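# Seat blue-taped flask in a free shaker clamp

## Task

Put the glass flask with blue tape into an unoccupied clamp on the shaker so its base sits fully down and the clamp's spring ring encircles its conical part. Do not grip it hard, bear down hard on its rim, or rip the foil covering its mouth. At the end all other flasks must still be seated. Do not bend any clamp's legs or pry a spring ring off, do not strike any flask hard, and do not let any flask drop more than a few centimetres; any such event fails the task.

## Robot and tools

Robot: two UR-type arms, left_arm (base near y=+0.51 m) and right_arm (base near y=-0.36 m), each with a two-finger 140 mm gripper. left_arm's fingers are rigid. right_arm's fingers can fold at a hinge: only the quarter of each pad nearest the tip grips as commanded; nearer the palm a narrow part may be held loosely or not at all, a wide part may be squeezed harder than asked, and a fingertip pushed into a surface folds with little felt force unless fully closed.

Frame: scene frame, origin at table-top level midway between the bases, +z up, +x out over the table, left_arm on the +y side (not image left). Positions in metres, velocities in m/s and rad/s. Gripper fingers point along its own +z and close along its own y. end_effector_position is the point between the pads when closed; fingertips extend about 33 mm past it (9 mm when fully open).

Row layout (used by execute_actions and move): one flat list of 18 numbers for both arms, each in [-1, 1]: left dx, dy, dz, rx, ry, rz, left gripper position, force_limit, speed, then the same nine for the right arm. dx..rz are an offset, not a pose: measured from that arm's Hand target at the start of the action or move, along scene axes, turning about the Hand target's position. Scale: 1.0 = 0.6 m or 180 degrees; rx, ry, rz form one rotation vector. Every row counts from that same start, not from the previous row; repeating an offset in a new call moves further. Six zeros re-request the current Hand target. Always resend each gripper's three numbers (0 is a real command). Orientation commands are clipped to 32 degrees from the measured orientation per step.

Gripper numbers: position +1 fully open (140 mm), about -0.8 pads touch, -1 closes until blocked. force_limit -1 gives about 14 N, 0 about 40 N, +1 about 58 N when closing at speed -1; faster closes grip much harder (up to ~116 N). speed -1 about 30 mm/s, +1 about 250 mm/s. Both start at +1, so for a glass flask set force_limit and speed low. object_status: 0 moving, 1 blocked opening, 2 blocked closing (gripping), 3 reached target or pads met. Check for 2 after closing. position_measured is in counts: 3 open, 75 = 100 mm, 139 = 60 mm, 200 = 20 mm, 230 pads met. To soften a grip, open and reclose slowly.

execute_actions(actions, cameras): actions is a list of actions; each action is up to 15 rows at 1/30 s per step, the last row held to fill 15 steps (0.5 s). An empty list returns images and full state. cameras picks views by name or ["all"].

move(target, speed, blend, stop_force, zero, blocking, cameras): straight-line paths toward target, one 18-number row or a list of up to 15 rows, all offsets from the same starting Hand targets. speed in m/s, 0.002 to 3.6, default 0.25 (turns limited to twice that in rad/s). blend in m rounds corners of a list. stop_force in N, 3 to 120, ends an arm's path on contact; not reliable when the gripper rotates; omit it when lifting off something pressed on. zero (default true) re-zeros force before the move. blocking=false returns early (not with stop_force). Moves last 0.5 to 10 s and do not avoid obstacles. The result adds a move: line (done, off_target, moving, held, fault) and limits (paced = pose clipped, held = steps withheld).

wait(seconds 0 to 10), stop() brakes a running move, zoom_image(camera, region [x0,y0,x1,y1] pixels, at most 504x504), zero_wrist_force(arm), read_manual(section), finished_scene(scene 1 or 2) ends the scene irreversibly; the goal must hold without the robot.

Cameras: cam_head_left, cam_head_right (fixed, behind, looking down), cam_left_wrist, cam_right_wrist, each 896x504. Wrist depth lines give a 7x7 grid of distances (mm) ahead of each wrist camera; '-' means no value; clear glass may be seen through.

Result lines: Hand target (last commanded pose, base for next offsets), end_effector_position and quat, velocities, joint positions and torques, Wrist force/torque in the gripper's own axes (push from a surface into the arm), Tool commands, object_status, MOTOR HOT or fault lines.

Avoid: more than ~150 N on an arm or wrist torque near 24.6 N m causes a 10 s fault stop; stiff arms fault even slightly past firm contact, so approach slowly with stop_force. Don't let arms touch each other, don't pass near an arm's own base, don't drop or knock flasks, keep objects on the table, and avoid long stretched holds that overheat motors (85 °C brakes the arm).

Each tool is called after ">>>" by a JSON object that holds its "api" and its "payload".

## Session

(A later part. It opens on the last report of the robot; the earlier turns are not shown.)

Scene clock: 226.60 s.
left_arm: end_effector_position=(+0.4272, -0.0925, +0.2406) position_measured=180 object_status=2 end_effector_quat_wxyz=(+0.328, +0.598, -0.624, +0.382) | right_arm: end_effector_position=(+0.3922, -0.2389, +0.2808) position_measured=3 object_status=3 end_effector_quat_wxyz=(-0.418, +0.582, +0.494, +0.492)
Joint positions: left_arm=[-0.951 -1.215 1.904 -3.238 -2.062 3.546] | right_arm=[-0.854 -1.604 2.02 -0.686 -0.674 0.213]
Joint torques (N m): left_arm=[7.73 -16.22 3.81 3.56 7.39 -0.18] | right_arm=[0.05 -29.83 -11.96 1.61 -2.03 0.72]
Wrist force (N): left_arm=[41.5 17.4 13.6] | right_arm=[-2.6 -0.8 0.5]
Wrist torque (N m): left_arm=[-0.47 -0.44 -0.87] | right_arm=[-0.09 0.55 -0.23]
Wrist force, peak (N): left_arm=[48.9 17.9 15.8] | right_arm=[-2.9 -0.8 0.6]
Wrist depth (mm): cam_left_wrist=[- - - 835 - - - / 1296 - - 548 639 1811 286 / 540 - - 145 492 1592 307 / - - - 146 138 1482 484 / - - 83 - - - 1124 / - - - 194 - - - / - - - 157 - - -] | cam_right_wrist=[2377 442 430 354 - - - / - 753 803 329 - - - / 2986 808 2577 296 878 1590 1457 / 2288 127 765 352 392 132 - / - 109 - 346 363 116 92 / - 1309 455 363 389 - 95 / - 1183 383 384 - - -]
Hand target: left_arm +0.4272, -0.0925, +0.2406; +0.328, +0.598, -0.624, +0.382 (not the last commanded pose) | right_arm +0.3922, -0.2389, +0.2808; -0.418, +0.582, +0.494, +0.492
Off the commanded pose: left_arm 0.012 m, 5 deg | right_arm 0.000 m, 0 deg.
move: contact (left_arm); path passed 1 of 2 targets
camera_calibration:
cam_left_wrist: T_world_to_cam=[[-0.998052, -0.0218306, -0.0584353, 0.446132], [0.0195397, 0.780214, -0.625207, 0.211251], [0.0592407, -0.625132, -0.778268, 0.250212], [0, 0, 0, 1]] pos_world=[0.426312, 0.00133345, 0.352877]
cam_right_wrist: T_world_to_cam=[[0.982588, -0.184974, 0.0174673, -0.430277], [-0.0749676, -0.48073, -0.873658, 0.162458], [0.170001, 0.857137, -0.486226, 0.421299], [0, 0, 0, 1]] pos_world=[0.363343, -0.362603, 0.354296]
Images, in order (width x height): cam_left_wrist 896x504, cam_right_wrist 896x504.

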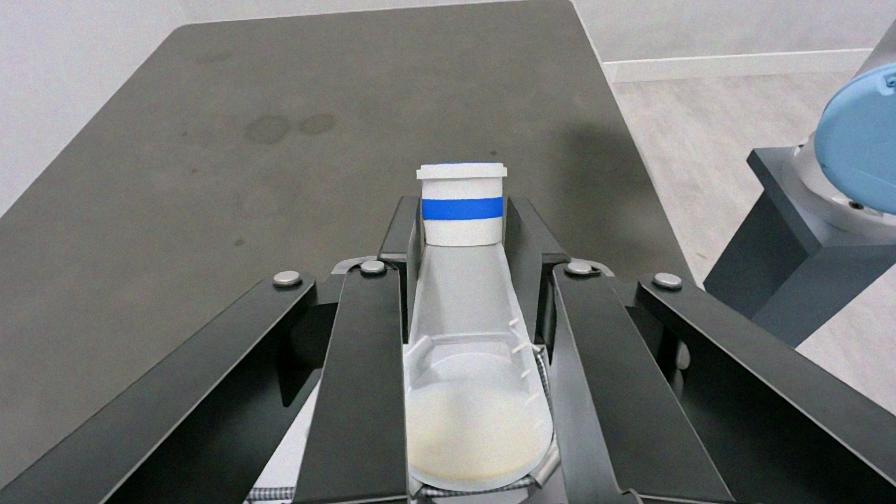

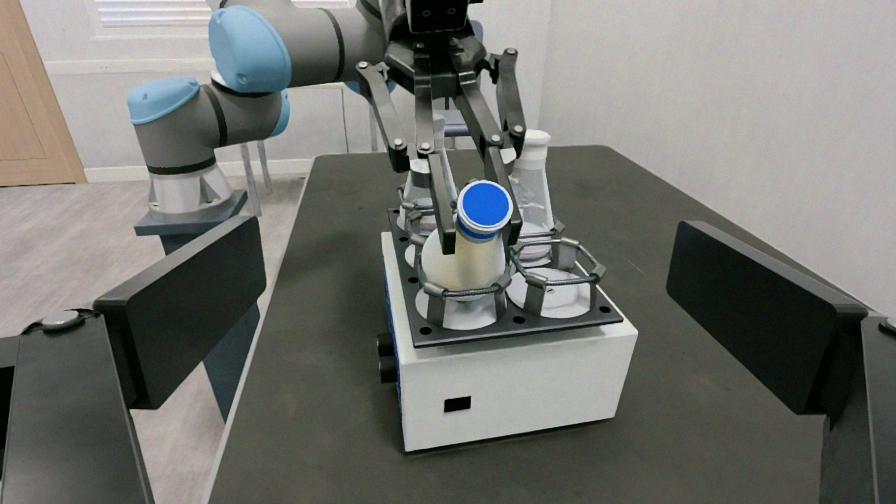

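>>> {"api": "move", "payload": {"target": [[-0.0012,-0.02,0.003,0.04,0.013,0,-1,-0.02,-1,0,0,0,0,0,0,1,1,1],[-0.0012,-0.022,-0.04,0.04,0.013,0,-1,-0.02,-1,0,0,0,0,0,0,1,1,1]], "speed": 0.03, "stop_force": 55, "cameras": ["cam_right_wrist","cam_left_wrist"]}}

>>> {"api": "zoom_image", "payload": {"camera": "cam_right_wrist", "region": [390, 150, 570, 330]}}

>>> {"api": "zoom_image", "payload": {"camera": "cam_left_wrist", "region": [380, 304, 580, 504]}}

Scene clock: 237.93 s.
left_arm: end_effector_position=(+0.4276, -0.1074, +0.2218) position_measured=180 object_status=2 end_effector_quat_wxyz=(+0.304, +0.621, -0.638, +0.338) | right_arm: end_effector_position=(+0.3922, -0.2389, +0.2808) position_measured=3 object_status=3 end_effector_quat_wxyz=(-0.418, +0.582, +0.494, +0.492)
Joint positions: left_arm=[-0.98 -1.207 1.837 -3.065 -2.016 3.56] | right_arm=[-0.854 -1.604 2.02 -0.686 -0.674 0.213]
Joint torques (N m): left_arm=[21.29 -23.48 -0.17 10.07 8.26 -0.42] | right_arm=[-1.37 -28.71 -12.08 1.73 -1.94 0.87]
Wrist force (N): left_arm=[52.6 3.2 24.4] | right_arm=[-2.4 -1.1 0.3]
Wrist torque (N m): left_arm=[-0.66 -0.16 -0.67] | right_arm=[-0.13 0.52 -0.23]
Wrist force, peak (N): left_arm=[57.2 -2.2 27.0] | right_arm=[-2.9 -1.1 0.2]
Wrist depth (mm): cam_left_wrist=[- 616 581 - 583 1744 1783 / - 527 - - 495 1592 436 / - - - 149 - 1429 412 / - - - 150 138 539 526 / - - 83 199 - - 1146 / - - - 198 - - 1059 / - - - - - - -] | cam_right_wrist=[- 374 419 335 2401 - 1177 / 2605 758 3180 322 1975 1689 - / 2881 811 3099 297 - 1666 1331 / 2377 127 3180 349 394 133 - / - 109 - 337 368 116 92 / - 1376 - 367 389 - 94 / - 1249 346 384 - 392 -]
Hand target: left_arm +0.4265, -0.1057, +0.2166; +0.303, +0.625, -0.639, +0.330 | right_arm +0.3922, -0.2389, +0.2808; -0.418, +0.582, +0.494, +0.492
Off the commanded pose: left_arm 0.006 m, 1 deg | right_arm 0.000 m, 0 deg.
move: off_target (left_arm)
camera_calibration:
cam_left_wrist: T_world_to_cam=[[-0.99939, -0.017295, -0.0303389, 0.439941], [0.00167025, 0.844089, -0.536201, 0.205877], [0.0348823, -0.535924, -0.843545, 0.260708], [0, 0, 0, 1]] pos_world=[0.430234, -0.0264505, 0.343657]
cam_right_wrist: T_world_to_cam=[[0.982588, -0.184974, 0.0174673, -0.430277], [-0.0749676, -0.48073, -0.873658, 0.162458], [0.170001, 0.857137, -0.486226, 0.421299], [0, 0, 0, 1]] pos_world=[0.363343, -0.362603, 0.354296]
Images, in order (width x height): cam_left_wrist 896x504, cam_right_wrist 896x504.

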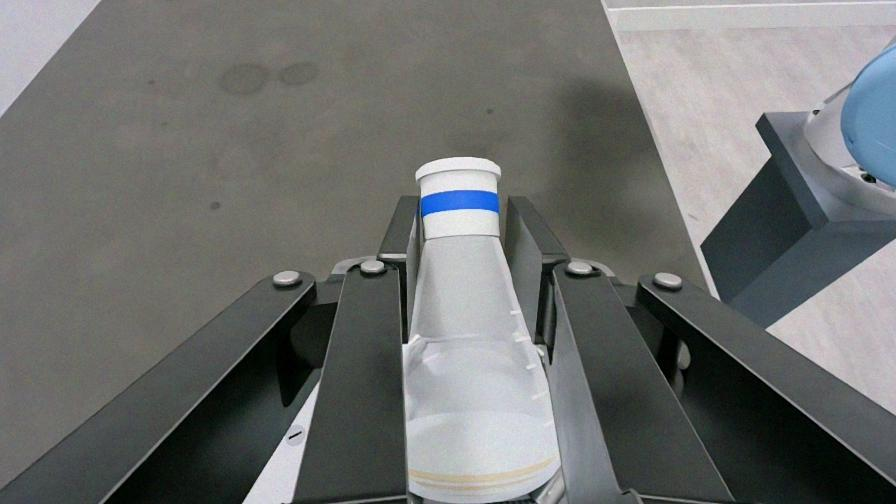

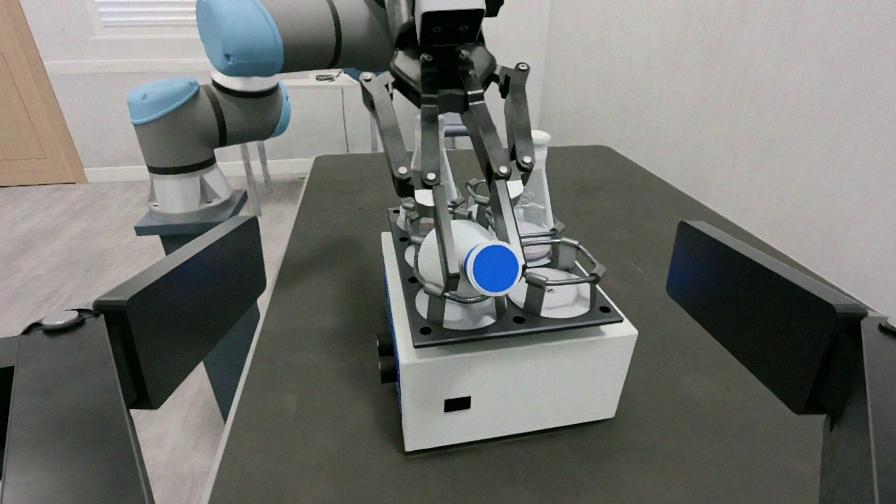

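Scaled by 2.800 from the camera's 896x504 image, which has a finer 1280x720 frame.

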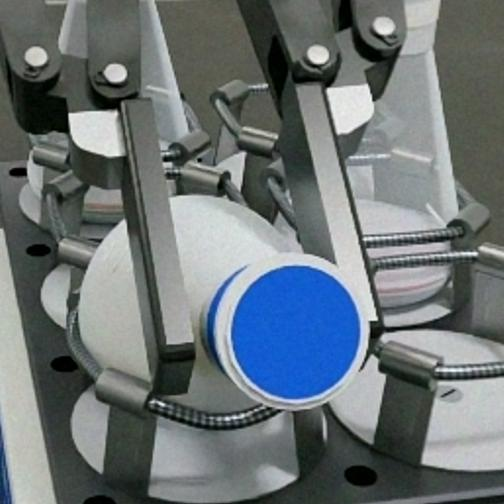

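Scaled by 2.520 from the camera's 896x504 image, which has a finer 1280x720 frame.

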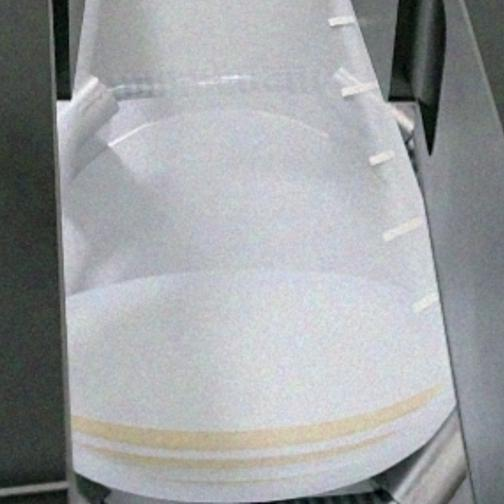

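>>> {"api": "move", "payload": {"target": [[0,0.015,0.012,0,0,0,-1,-0.02,-1,0,0,0,0,0,0,1,1,1],[0,0.045,0.042,0,0,0,-1,-0.02,-1,0,0,0,0,0,0,1,1,1],[0,0.087,0.064,0,0,0,-1,-0.02,-1,0,0,0,0,0,0,1,1,1]], "speed": 0.04, "stop_force": 30, "blend": [0.005,0.005,0], "cameras": ["cam_right_wrist","cam_left_wrist"]}}

>>> {"api": "zoom_image", "payload": {"camera": "cam_right_wrist", "region": [390, 150, 570, 330]}}

Scene clock: 251.70 s.
left_arm: end_effector_position=(+0.4275, -0.0560, +0.2628) position_measured=180 object_status=2 end_effector_quat_wxyz=(+0.305, +0.618, -0.638, +0.342) | right_arm: end_effector_position=(+0.3922, -0.2389, +0.2808) position_measured=3 object_status=3 end_effector_quat_wxyz=(-0.418, +0.582, +0.494, +0.492)
Joint positions: left_arm=[-0.92 -1.334 1.892 -2.981 -2.062 3.605] | right_arm=[-0.854 -1.604 2.02 -0.686 -0.674 0.213]
Joint torques (N m): left_arm=[3.43 8.13 2.73 10.26 11.01 -0.91] | right_arm=[-0.28 -28.14 -13.26 1.64 -1.89 1.02]
Wrist force (N): left_arm=[56.4 12.8 -7.7] | right_arm=[-2.7 -1.0 0.5]
Wrist torque (N m): left_arm=[-1.10 -0.12 -1.10] | right_arm=[-0.12 0.57 -0.23]
Wrist force, peak (N): left_arm=[63.6 0.2 32.5] | right_arm=[-2.9 -0.9 0.4]
Wrist depth (mm): cam_left_wrist=[- 730 - - 696 1882 301 / - - 554 - 549 1659 308 / - - 527 133 527 1464 347 / - 470 - 131 120 - 1282 / - - 83 213 - - 1204 / - - - 197 - - - / - - - 212 - - -] | cam_right_wrist=[- 2551 466 352 2332 - - / 2499 765 2473 321 - 1898 - / 2847 798 2058 302 927 - - / 2246 117 - 386 404 133 1230 / - 109 600 344 361 116 92 / - 1432 465 360 388 - 94 / - 1224 - 386 - - -]
Hand target: left_arm +0.4265, -0.0535, +0.2550; +0.303, +0.625, -0.639, +0.330 | right_arm +0.3922, -0.2389, +0.2808; -0.418, +0.582, +0.494, +0.492
Off the commanded pose: left_arm 0.008 m, 2 deg | right_arm 0.000 m, 0 deg.
move: off_target (left_arm)
camera_calibration:
cam_left_wrist: T_world_to_cam=[[-0.999258, -0.0155876, -0.0352264, 0.443249], [0.00602494, 0.839973, -0.542594, 0.18407], [0.0380469, -0.542404, -0.839256, 0.319981], [0, 0, 0, 1]] pos_world=[0.429637, 0.0258542, 0.384035]
cam_right_wrist: T_world_to_cam=[[0.982588, -0.184974, 0.0174673, -0.430277], [-0.0749676, -0.48073, -0.873658, 0.162458], [0.170001, 0.857137, -0.486226, 0.421299], [0, 0, 0, 1]] pos_world=[0.363343, -0.362603, 0.354296]
Images, in order (width x height): cam_left_wrist 896x504, cam_right_wrist 896x504.

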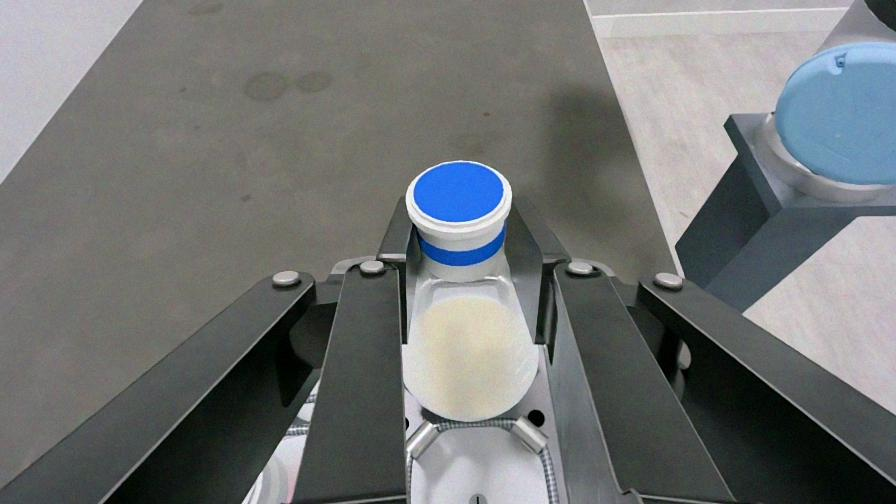

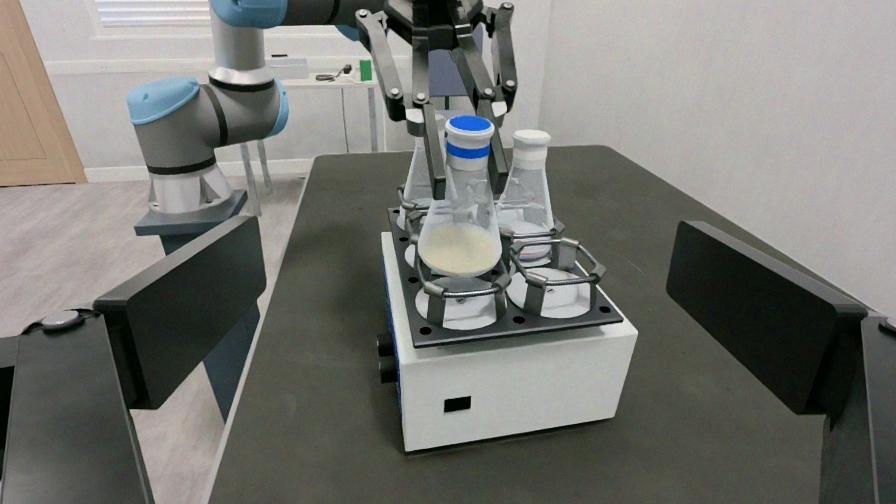

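Scaled by 2.800 from the camera's 896x504 image, which has a finer 1280x720 frame.

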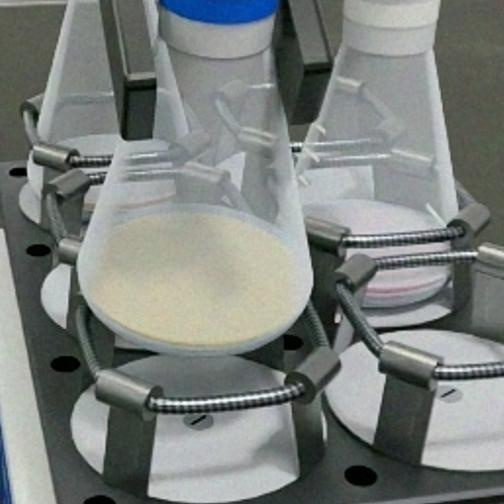

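>>> {"api": "move", "payload": {"target": [0,0,0.08,0,0,0,-1,-0.02,-1,0,0,0,0,0,0,1,1,1], "speed": 0.06, "cameras": ["cam_right_wrist","cam_left_wrist"]}}

>>> {"api": "zoom_image", "payload": {"camera": "cam_right_wrist", "region": [390, 90, 570, 270]}}

>>> {"api": "zoom_image", "payload": {"camera": "cam_left_wrist", "region": [360, 140, 600, 380]}}

Scene clock: 254.03 s.
left_arm: end_effector_position=(+0.4265, -0.0535, +0.3030) position_measured=180 object_status=2 end_effector_quat_wxyz=(+0.303, +0.625, -0.639, +0.330) | right_arm: end_effector_position=(+0.3922, -0.2389, +0.2808) position_measured=3 object_status=3 end_effector_quat_wxyz=(-0.418, +0.582, +0.494, +0.492)
Joint positions: left_arm=[-0.92 -1.39 1.822 -2.828 -2.06 3.605] | right_arm=[-0.854 -1.604 2.02 -0.686 -0.674 0.213]
Joint torques (N m): left_arm=[6.07 -26.57 -16.6 -5.74 -2.4 1.28] | right_arm=[-0.77 -26.5 -12.77 1.74 -1.83 1.2]
Wrist force (N): left_arm=[3.2 -2.0 5.6] | right_arm=[-2.7 -0.9 0.3]
Wrist torque (N m): left_arm=[-0.34 -0.85 -0.25] | right_arm=[-0.09 0.58 -0.23]
Wrist force, peak (N): left_arm=[56.5 12.8 -7.7] | right_arm=[-2.9 -1.2 0.4]
Wrist depth (mm): cam_left_wrist=[- 721 - 682 728 1839 312 / 1204 - 631 - 1530 1647 311 / 562 - 559 131 - 1429 340 / 508 488 496 129 138 - 1255 / - - 83 208 - - 1223 / - - - 204 - - 1135 / - - - 253 - - -] | cam_right_wrist=[2661 2661 3023 302 - - - / 2814 765 2499 282 - - - / 2814 816 3887 432 - - - / 2354 122 - 406 408 133 - / - 109 - 344 351 116 92 / - 1368 - 365 - - 94 / - 1230 381 387 - - -]
Hand target: left_arm +0.4265, -0.0535, +0.3030; +0.303, +0.625, -0.639, +0.330 | right_arm +0.3922, -0.2389, +0.2808; -0.418, +0.582, +0.494, +0.492
Off the commanded pose: left_arm 0.000 m, 0 deg | right_arm 0.000 m, 0 deg.
move: done
camera_calibration:
cam_left_wrist: T_world_to_cam=[[-0.999657, -0.0168711, -0.020037, 0.439266], [-0.00390568, 0.852405, -0.522868, 0.202712], [0.025901, -0.52261, -0.852178, 0.365311], [0, 0, 0, 1]] pos_world=[0.430445, 0.025534, 0.426103]
cam_right_wrist: T_world_to_cam=[[0.982588, -0.184974, 0.0174673, -0.430277], [-0.0749676, -0.48073, -0.873658, 0.162458], [0.170001, 0.857137, -0.486226, 0.421299], [0, 0, 0, 1]] pos_world=[0.363343, -0.362603, 0.354296]
Images, in order (width x height): cam_left_wrist 896x504, cam_right_wrist 896x504.

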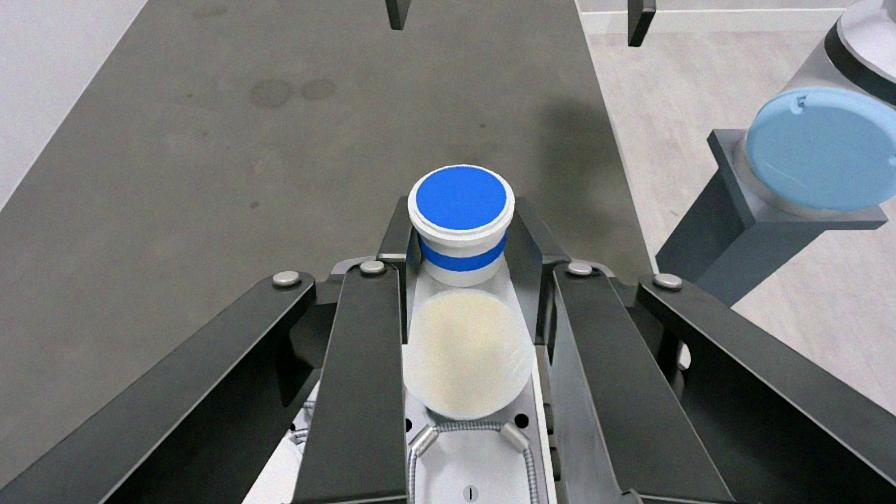

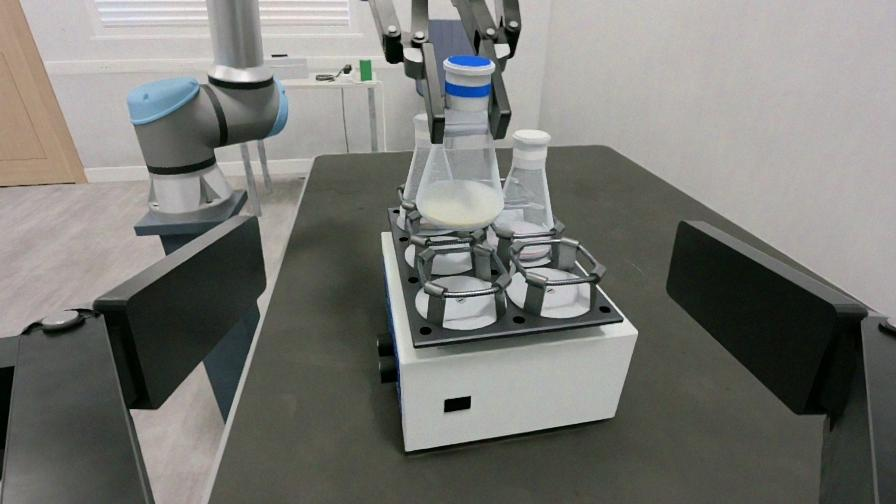

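Scaled by 2.800 from the camera's 896x504 image, which has a finer 1280x720 frame.

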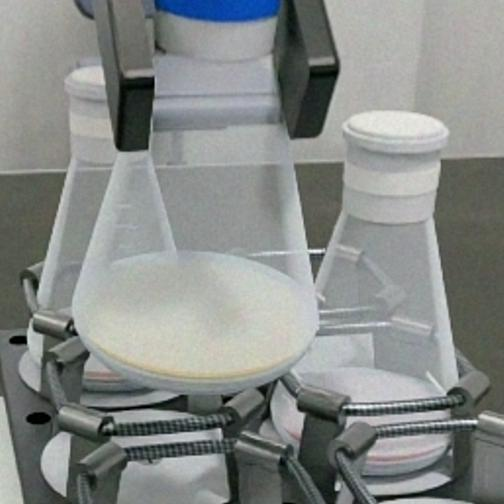

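Scaled by 2.100 from the camera's 896x504 image, which has a finer 1280x720 frame.

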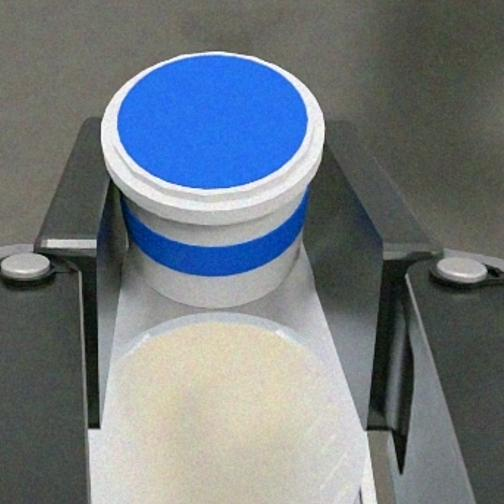

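>>> {"api": "move", "payload": {"target": [[-0.004,-0.026,0.03,0,0,0.25,-1,-0.02,-1,0,0,0,0,0,0,1,1,1],[-0.004,-0.026,0.03,0,0,0.5,-1,-0.02,-1,0,0,0,0,0,0,1,1,1]], "speed": 0.3, "blend": [0.02,0]}}

>>> {"api": "move", "payload": {"target": [0,0,0,-0.012,-0.055,0,-1,-0.02,-1,0,0,0,0,0,0,1,1,1], "speed": 0.2, "cameras": ["cam_right_wrist","cam_left_wrist","cam_head_left"]}}

>>> {"api": "zoom_image", "payload": {"camera": "cam_right_wrist", "region": [350, 60, 630, 340]}}

Scene clock: 261.60 s.
left_arm: end_effector_position=(+0.4241, -0.0691, +0.3209) position_measured=180 object_status=2 end_effector_quat_wxyz=(-0.019, +0.894, -0.010, +0.447) end_effector_velocity=(+0.000, +0.000, +0.003) end_effector_angular_velocity=(-0.005, -0.001, +0.004) | right_arm: end_effector_position=(+0.3922, -0.2389, +0.2808) position_measured=3 object_status=3 end_effector_quat_wxyz=(-0.418, +0.582, +0.494, +0.492)
Joint positions: left_arm=[-1.52 -1.31 1.488 -1.785 -0.643 1.67] | right_arm=[-0.854 -1.604 2.02 -0.686 -0.674 0.213]
Joint velocities: left_arm=[0.001 0 -0.006 0.006 0.001 -0.006] | right_arm=[within noise]
Joint torques (N m): left_arm=[14.23 -34.03 -30.25 -2.15 3.04 -2.03] | right_arm=[-0.9 -26.92 -13.09 1.61 -1.86 1.23]
Wrist force (N): left_arm=[3.3 -2.0 5.6] | right_arm=[-2.5 -1.0 0.5]
Wrist torque (N m): left_arm=[-0.35 -0.88 -0.19] | right_arm=[-0.11 0.53 -0.23]
Wrist force, peak (N): left_arm=[2.7 -3.1 5.8] | right_arm=[-2.8 -1.3 0.3]
Wrist depth (mm): cam_left_wrist=[1235 1303 - 1262 - 1098 1180 / 692 - 631 627 - - - / 621 557 579 131 - - - / - - 112 128 116 515 - / - - 83 212 - - - / - - - - - - - / - - - - - - -] | cam_right_wrist=[2782 680 3222 243 2267 1521 1275 / 2449 738 2332 2633 - - - / 2751 790 2915 326 - - - / 2246 122 - 406 412 133 - / - 109 - 342 362 123 92 / - 1345 - 366 387 - 94 / - 1218 381 359 - 403 -]
Hand target: left_arm +0.4241, -0.0691, +0.3210; -0.019, +0.894, -0.010, +0.447 | right_arm +0.3922, -0.2389, +0.2808; -0.418, +0.582, +0.494, +0.492
Off the commanded pose: left_arm 0.000 m, 0 deg | right_arm 0.000 m, 0 deg.
move: done

Scene clock: 262.50 s.
left_arm: end_effector_position=(+0.4240, -0.0691, +0.3210) position_measured=180 object_status=2 end_effector_quat_wxyz=(-0.003, +0.853, +0.000, +0.523) end_effector_velocity=(+0.000, +0.001, -0.002) end_effector_angular_velocity=(+0.007, -0.004, +0.000) | right_arm: end_effector_position=(+0.3922, -0.2389, +0.2808) position_measured=3 object_status=3 end_effector_quat_wxyz=(-0.418, +0.582, +0.494, +0.492)
Joint positions: left_arm=[-1.568 -1.318 1.609 -1.872 -0.471 1.588] | right_arm=[-0.854 -1.604 2.02 -0.686 -0.674 0.213]
Joint velocities: left_arm=[0 0.001 0.006 0 0.004 0] | right_arm=[within noise]
Joint torques (N m): left_arm=[12.45 -30.35 -16.34 -3.36 3.61 -0.84] | right_arm=[0.06 -27.32 -13.5 1.65 -1.88 1.15]
Wrist force (N): left_arm=[3.2 -2.2 5.4] | right_arm=[-2.5 -1.0 0.4]
Wrist torque (N m): left_arm=[-0.44 -0.91 -0.20] | right_arm=[-0.13 0.54 -0.23]
Wrist force, peak (N): left_arm=[4.2 -2.0 6.0] | right_arm=[-2.7 -1.0 0.4]
Wrist depth (mm): cam_left_wrist=[- 1216 1235 - 1255 - - / - 1242 1473 1223 - 1296 - / 710 682 - 131 - 690 - / - - 103 129 139 - 197 / - - 83 212 - - 497 / - - - 201 - - - / - - - 260 - - -] | cam_right_wrist=[2424 662 2377 246 - - 1212 / 2691 738 2449 429 2288 1943 1160 / 2782 792 2782 445 - 1724 1249 / 2354 123 - 427 409 132 - / - 109 - 342 364 116 92 / - 1353 - 368 388 430 94 / - 1172 - - - 373 -]
Hand target: left_arm +0.4241, -0.0691, +0.3210; -0.003, +0.853, +0.000, +0.523 | right_arm +0.3922, -0.2389, +0.2808; -0.418, +0.582, +0.494, +0.492
Off the commanded pose: left_arm 0.000 m, 0 deg | right_arm 0.000 m, 0 deg.
move: done
camera_calibration:
cam_left_wrist: T_world_to_cam=[[0.016566, -0.99965, 0.0206276, -0.075032], [-0.750084, -0.0260663, -0.660828, 0.525397], [0.661135, -0.00452516, -0.750254, 0.106304], [0, 0, 0, 1]] pos_world=[0.325054, -0.0608296, 0.4285]
cam_right_wrist: T_world_to_cam=[[0.982588, -0.184974, 0.0174673, -0.430277], [-0.0749676, -0.48073, -0.873658, 0.162458], [0.170001, 0.857137, -0.486226, 0.421299], [0, 0, 0, 1]] pos_world=[0.363343, -0.362603, 0.354296]
Images, in order (width x height): cam_head_left 896x504, cam_left_wrist 896x504, cam_right_wrist 896x504.

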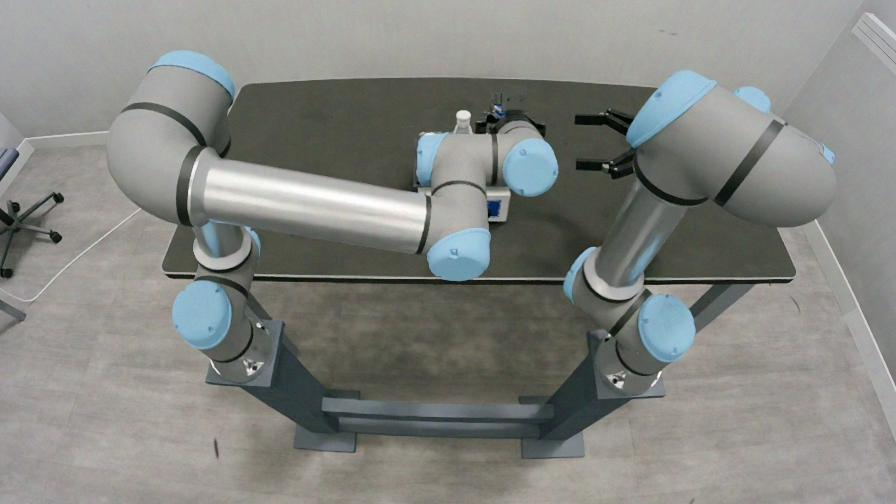

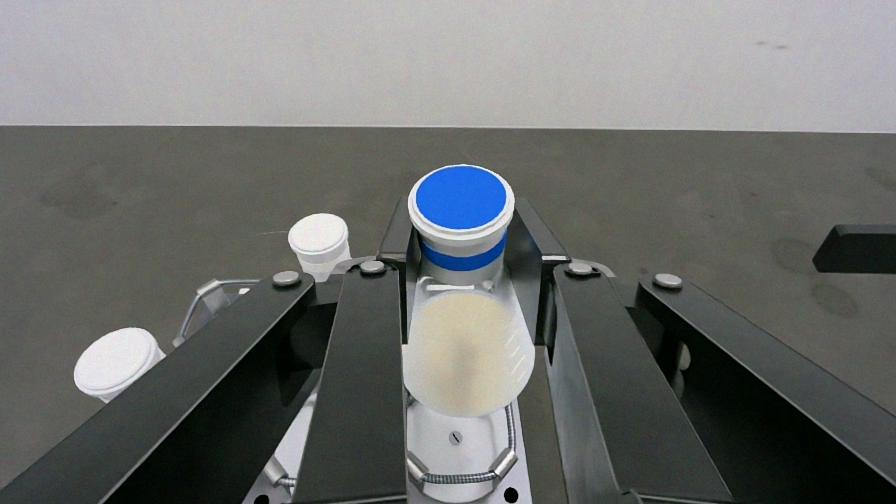

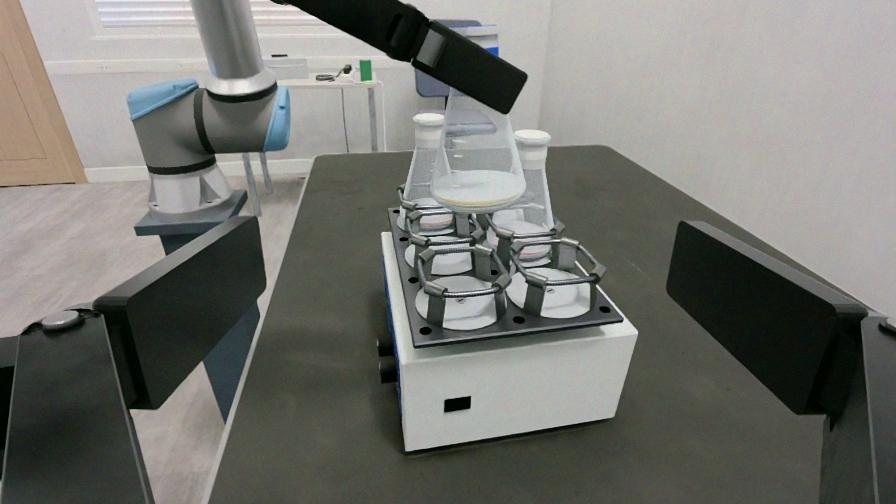

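Scaled by 1.800 from the camera's 896x504 image, which has a finer 1280x720 frame.

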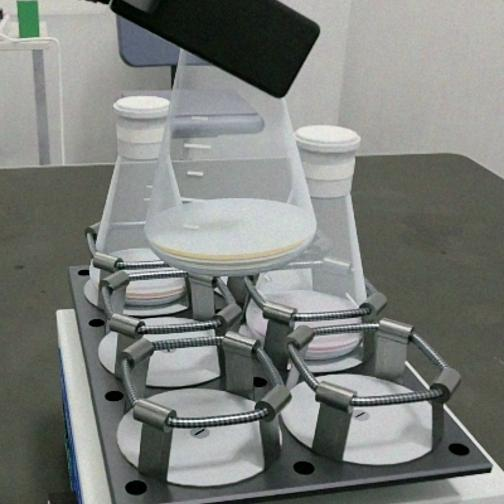

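>>> {"api": "move", "payload": {"target": [[0,-0.0367,-0.055,0.111,0,0,-1,-0.02,-1,0,0,0,0,0,0,1,1,1],[0,-0.0367,-0.085,0.111,0,0,-1,-0.02,-1,0,0,0,0,0,0,1,1,1]], "speed": 0.2, "blend": [0.01,0], "cameras": ["cam_right_wrist","cam_left_wrist"]}}

>>> {"api": "zoom_image", "payload": {"camera": "cam_right_wrist", "region": [390, 150, 570, 330]}}

>>> {"api": "zoom_image", "payload": {"camera": "cam_left_wrist", "region": [360, 264, 600, 504]}}

Scene clock: 266.27 s.
left_arm: end_effector_position=(+0.4241, -0.0911, +0.2701) position_measured=180 object_status=2 end_effector_quat_wxyz=(-0.151, +0.839, -0.091, +0.515) | right_arm: end_effector_position=(+0.3922, -0.2389, +0.2808) position_measured=3 object_status=3 end_effector_quat_wxyz=(-0.418, +0.582, +0.494, +0.492)
Joint positions: left_arm=[-1.569 -1.129 1.416 -1.516 -0.468 1.584] | right_arm=[-0.854 -1.604 2.02 -0.686 -0.674 0.213]
Joint torques (N m): left_arm=[-0.53 -38.04 -17.59 -3.26 3.51 -1.32] | right_arm=[0.16 -28.75 -11.83 1.56 -1.99 1.27]
Wrist force (N): left_arm=[3.2 -1.9 6.0] | right_arm=[-2.5 -1.1 0.4]
Wrist torque (N m): left_arm=[-0.43 -0.95 -0.34] | right_arm=[-0.13 0.53 -0.23]
Wrist force, peak (N): left_arm=[5.5 -1.8 5.0] | right_arm=[-2.8 -1.0 0.6]
Wrist depth (mm): cam_left_wrist=[- - - - - - - / - - - - - - 451 / 1464 - - 130 - - - / 807 760 221 129 115 407 - / - - 83 207 - - - / - - - 202 - - - / - - - 224 - - -] | cam_right_wrist=[164 182 245 2950 3023 1570 - / 2814 183 213 275 3767 1814 - / 2751 780 207 260 987 1724 1118 / 2354 127 - 383 396 133 1166 / - 109 - 347 362 123 92 / - 1432 - 365 392 471 95 / - 1237 374 - 387 387 -]
Hand target: left_arm +0.4241, -0.0911, +0.2700; -0.151, +0.839, -0.091, +0.515 | right_arm +0.3922, -0.2389, +0.2808; -0.418, +0.582, +0.494, +0.492
Off the commanded pose: left_arm 0.000 m, 0 deg | right_arm 0.000 m, 0 deg.
move: done; blend cut to 0.009 m at target 1
camera_calibration:
cam_left_wrist: T_world_to_cam=[[0.0166736, -0.946528, -0.32219, 0.00136578], [-0.749945, 0.201282, -0.630134, 0.503565], [0.66129, 0.252132, -0.706488, 0.0794953], [0, 0, 0, 1]] pos_world=[0.325053, -0.120109, 0.373915]
cam_right_wrist: T_world_to_cam=[[0.982588, -0.184974, 0.0174673, -0.430277], [-0.0749676, -0.48073, -0.873658, 0.162458], [0.170001, 0.857137, -0.486226, 0.421299], [0, 0, 0, 1]] pos_world=[0.363343, -0.362603, 0.354296]
Images, in order (width x height): cam_left_wrist 896x504, cam_right_wrist 896x504.

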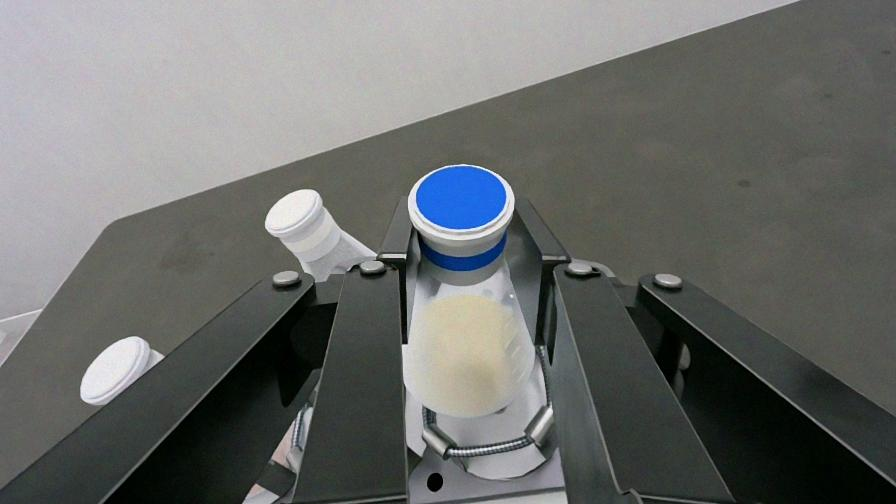

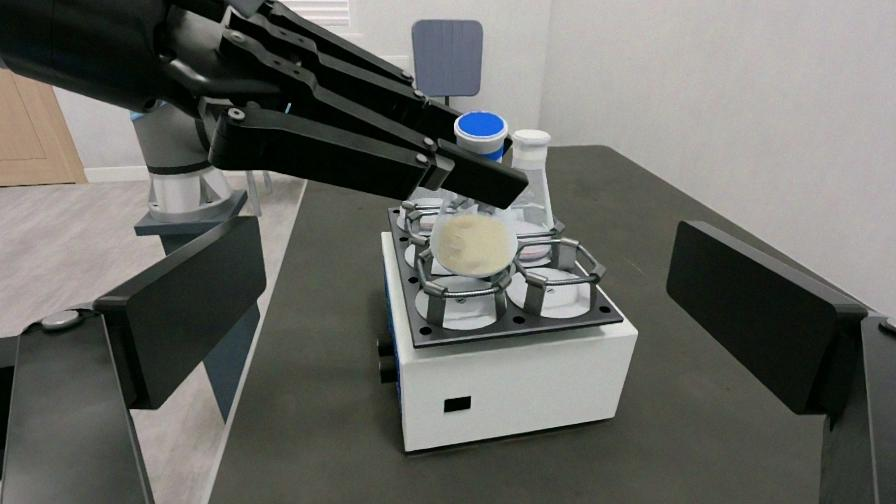

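Scaled by 2.800 from the camera's 896x504 image, which has a finer 1280x720 frame.

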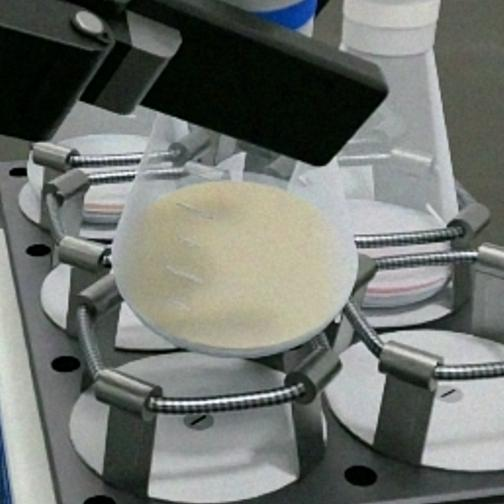

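Scaled by 2.100 from the camera's 896x504 image, which has a finer 1280x720 frame.

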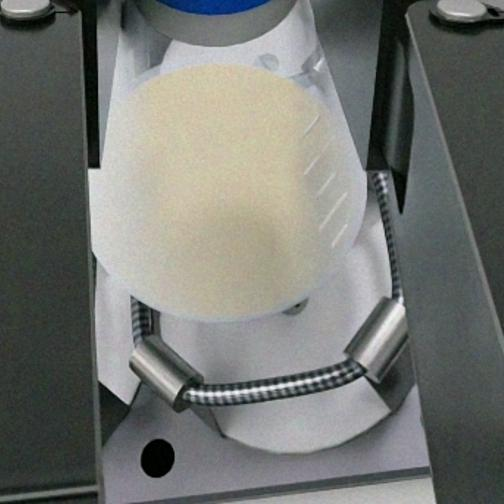

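>>> {"api": "move", "payload": {"target": [[-0.0125,0.0034,0,0,0,0,-1,-0.02,-1,0,0,0,0,0,0,1,1,1],[-0.0125,0.0034,-0.058,0,0,0,-1,-0.02,-1,0,0,0,0,0,0,1,1,1]], "speed": 0.04, "stop_force": 12, "cameras": ["cam_right_wrist","cam_left_wrist"]}}

>>> {"api": "zoom_image", "payload": {"camera": "cam_right_wrist", "region": [390, 150, 570, 330]}}

>>> {"api": "zoom_image", "payload": {"camera": "cam_left_wrist", "region": [360, 264, 600, 504]}}

Scene clock: 271.97 s.
left_arm: end_effector_position=(+0.4166, -0.0891, +0.2536) position_measured=180 object_status=2 end_effector_quat_wxyz=(-0.151, +0.839, -0.091, +0.515) | right_arm: end_effector_position=(+0.3922, -0.2389, +0.2808) position_measured=3 object_status=3 end_effector_quat_wxyz=(-0.418, +0.582, +0.494, +0.492)
Joint positions: left_arm=[-1.58 -1.125 1.449 -1.531 -0.471 1.56] | right_arm=[-0.854 -1.604 2.02 -0.686 -0.674 0.213]
Joint torques (N m): left_arm=[12.45 -44.56 -14.67 -4 2.87 -0.64] | right_arm=[0.25 -25.8 -12.92 1.86 -1.67 1.24]
Wrist force (N): left_arm=[6.3 -1.1 3.3] | right_arm=[-2.4 -1.0 0.4]
Wrist torque (N m): left_arm=[-0.25 -1.20 -0.35] | right_arm=[-0.12 0.51 -0.23]
Wrist force, peak (N): left_arm=[24.9 -5.2 -15.6] | right_arm=[-2.8 -1.0 0.4]
Wrist depth (mm): cam_left_wrist=[- - - - 648 631 508 / 1340 - 1235 739 621 495 - / 1571 - 224 131 481 446 396 / - 741 227 125 117 - - / 188 - 83 217 - - 314 / - - - 190 - - - / - - - - - - -] | cam_right_wrist=[168 194 2473 2577 2524 1928 - / 180 194 249 2847 2246 - 1289 / 2915 198 217 269 - - - / 2310 127 - 365 412 133 1269 / - 109 587 347 360 116 92 / - 1457 453 367 - - 94 / - 1249 368 370 386 397 -]
Hand target: left_arm +0.4166, -0.0891, +0.2536; -0.151, +0.839, -0.091, +0.515 (not the last commanded pose) | right_arm +0.3922, -0.2389, +0.2808; -0.418, +0.582, +0.494, +0.492
Off the commanded pose: left_arm 0.018 m, 0 deg | right_arm 0.000 m, 0 deg.
move: contact (left_arm); path passed 1 of 2 targets
camera_calibration:
cam_left_wrist: T_world_to_cam=[[0.0167899, -0.946546, -0.322131, -0.00189841], [-0.749901, 0.201176, -0.63022, 0.487124], [0.661338, 0.252147, -0.706438, 0.0722373], [0, 0, 0, 1]] pos_world=[0.317553, -0.118009, 0.357415]
cam_right_wrist: T_world_to_cam=[[0.982588, -0.184974, 0.0174673, -0.430277], [-0.0749676, -0.48073, -0.873658, 0.162458], [0.170001, 0.857137, -0.486226, 0.421299], [0, 0, 0, 1]] pos_world=[0.363343, -0.362603, 0.354296]
Images, in order (width x height): cam_left_wrist 896x504, cam_right_wrist 896x504.

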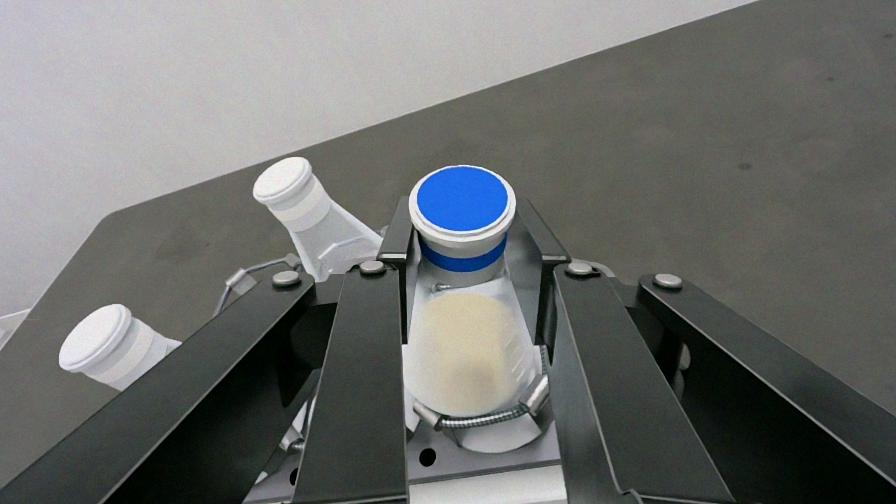

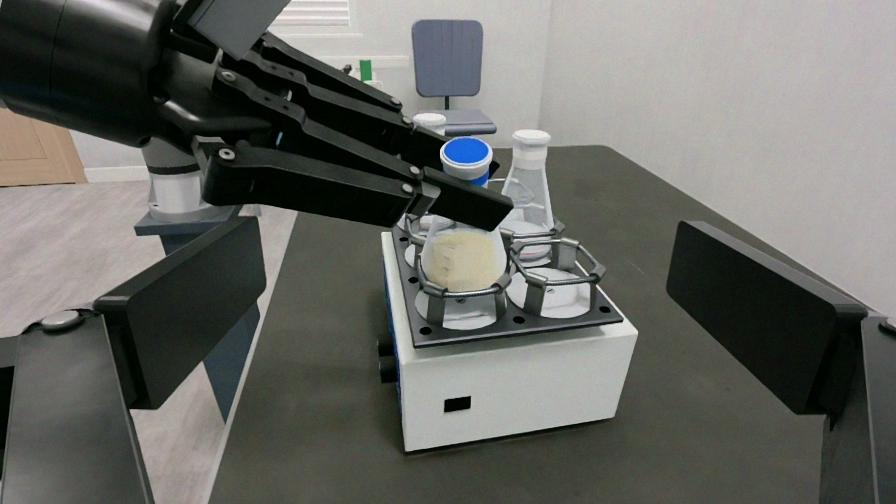

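Scaled by 2.800 from the camera's 896x504 image, which has a finer 1280x720 frame.

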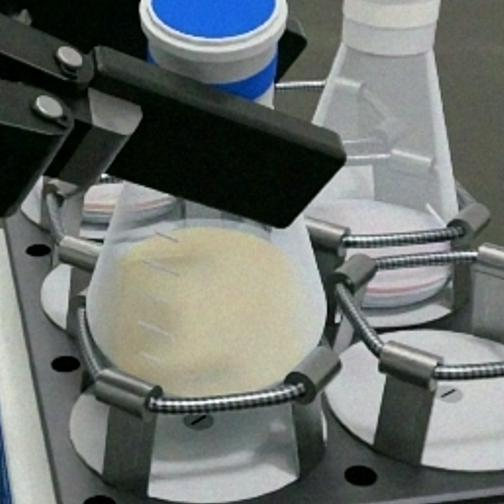

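Scaled by 2.100 from the camera's 896x504 image, which has a finer 1280x720 frame.

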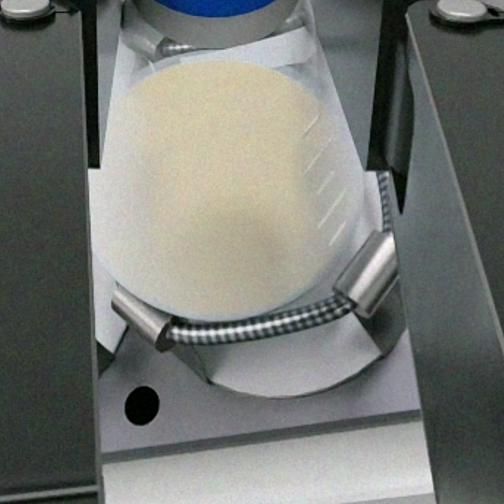

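>>> {"api": "move", "payload": {"target": [0,0,-0.02,0,0,0,-1,-0.02,-1,0,0,0,0,0,0,1,1,1], "speed": 0.025, "stop_force": 38, "cameras": ["cam_right_wrist","cam_left_wrist"]}}

>>> {"api": "zoom_image", "payload": {"camera": "cam_right_wrist", "region": [390, 150, 570, 330]}}

>>> {"api": "zoom_image", "payload": {"camera": "cam_left_wrist", "region": [360, 264, 600, 504]}}

Scene clock: 276.03 s.
left_arm: end_effector_position=(+0.4167, -0.0892, +0.2507) position_measured=180 object_status=2 end_effector_quat_wxyz=(-0.151, +0.839, -0.090, +0.515) | right_arm: end_effector_position=(+0.3922, -0.2389, +0.2808) position_measured=3 object_status=3 end_effector_quat_wxyz=(-0.418, +0.582, +0.494, +0.492)
Joint positions: left_arm=[-1.58 -1.123 1.454 -1.539 -0.471 1.559] | right_arm=[-0.854 -1.604 2.02 -0.686 -0.674 0.213]
Joint torques (N m): left_arm=[10.86 -36.37 -8.9 -0.5 -1.88 0.01] | right_arm=[1.52 -26.76 -12.38 1.69 -1.79 1.16]
Wrist force (N): left_arm=[23.5 3.8 -13.7] | right_arm=[-2.7 -1.0 0.4]
Wrist torque (N m): left_arm=[-0.49 -1.43 -0.43] | right_arm=[-0.11 0.57 -0.23]
Wrist force, peak (N): left_arm=[45.7 2.9 -29.6] | right_arm=[-2.8 -1.0 0.4]
Wrist depth (mm): cam_left_wrist=[- - 1229 - - - - / 1235 1412 1310 - - - - / - - - 129 513 - 392 / 737 645 103 128 138 - - / 670 - 83 - - - - / - - - - - - - / - - - - - - -] | cam_right_wrist=[169 198 2288 2847 - - - / 179 194 251 2721 2246 - - / 3061 197 217 269 1177 - - / 2310 127 763 368 409 133 1206 / - 109 - 343 365 116 92 / - 1353 452 365 387 - 94 / - 1282 - - 390 - -]
Hand target: left_arm +0.4167, -0.0892, +0.2507; -0.151, +0.839, -0.090, +0.515 (not the last commanded pose) | right_arm +0.3922, -0.2389, +0.2808; -0.418, +0.582, +0.494, +0.492
Off the commanded pose: left_arm 0.009 m, 0 deg | right_arm 0.000 m, 0 deg.
move: contact (left_arm)
camera_calibration:
cam_left_wrist: T_world_to_cam=[[0.01681, -0.946816, -0.321337, -0.0032466], [-0.749467, 0.200798, -0.630856, 0.485357], [0.661828, 0.251436, -0.706232, 0.0698985], [0, 0, 0, 1]] pos_world=[0.317553, -0.118108, 0.354512]
cam_right_wrist: T_world_to_cam=[[0.982588, -0.184974, 0.0174673, -0.430277], [-0.0749676, -0.48073, -0.873658, 0.162458], [0.170001, 0.857137, -0.486226, 0.421299], [0, 0, 0, 1]] pos_world=[0.363343, -0.362603, 0.354296]
Images, in order (width x height): cam_left_wrist 896x504, cam_right_wrist 896x504.

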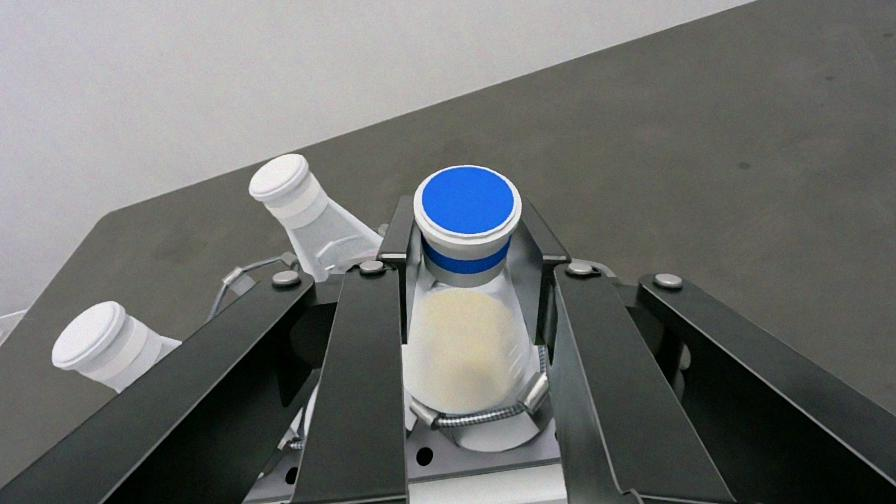

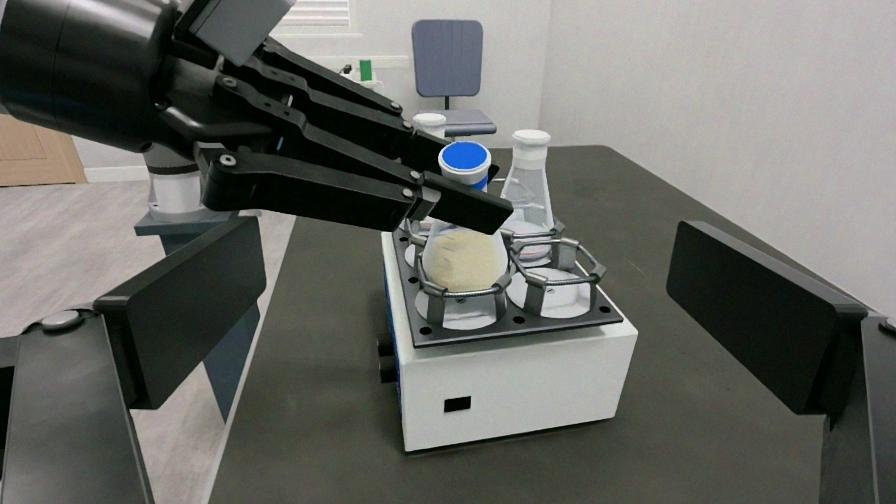

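Scaled by 2.800 from the camera's 896x504 image, which has a finer 1280x720 frame.

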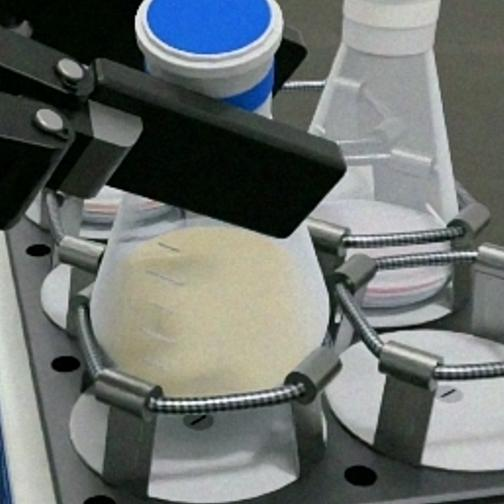

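Scaled by 2.100 from the camera's 896x504 image, which has a finer 1280x720 frame.

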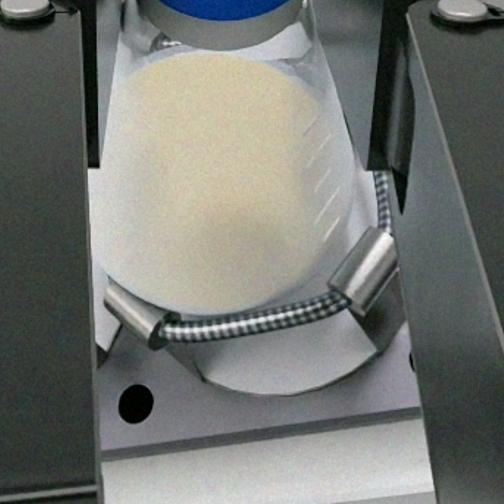

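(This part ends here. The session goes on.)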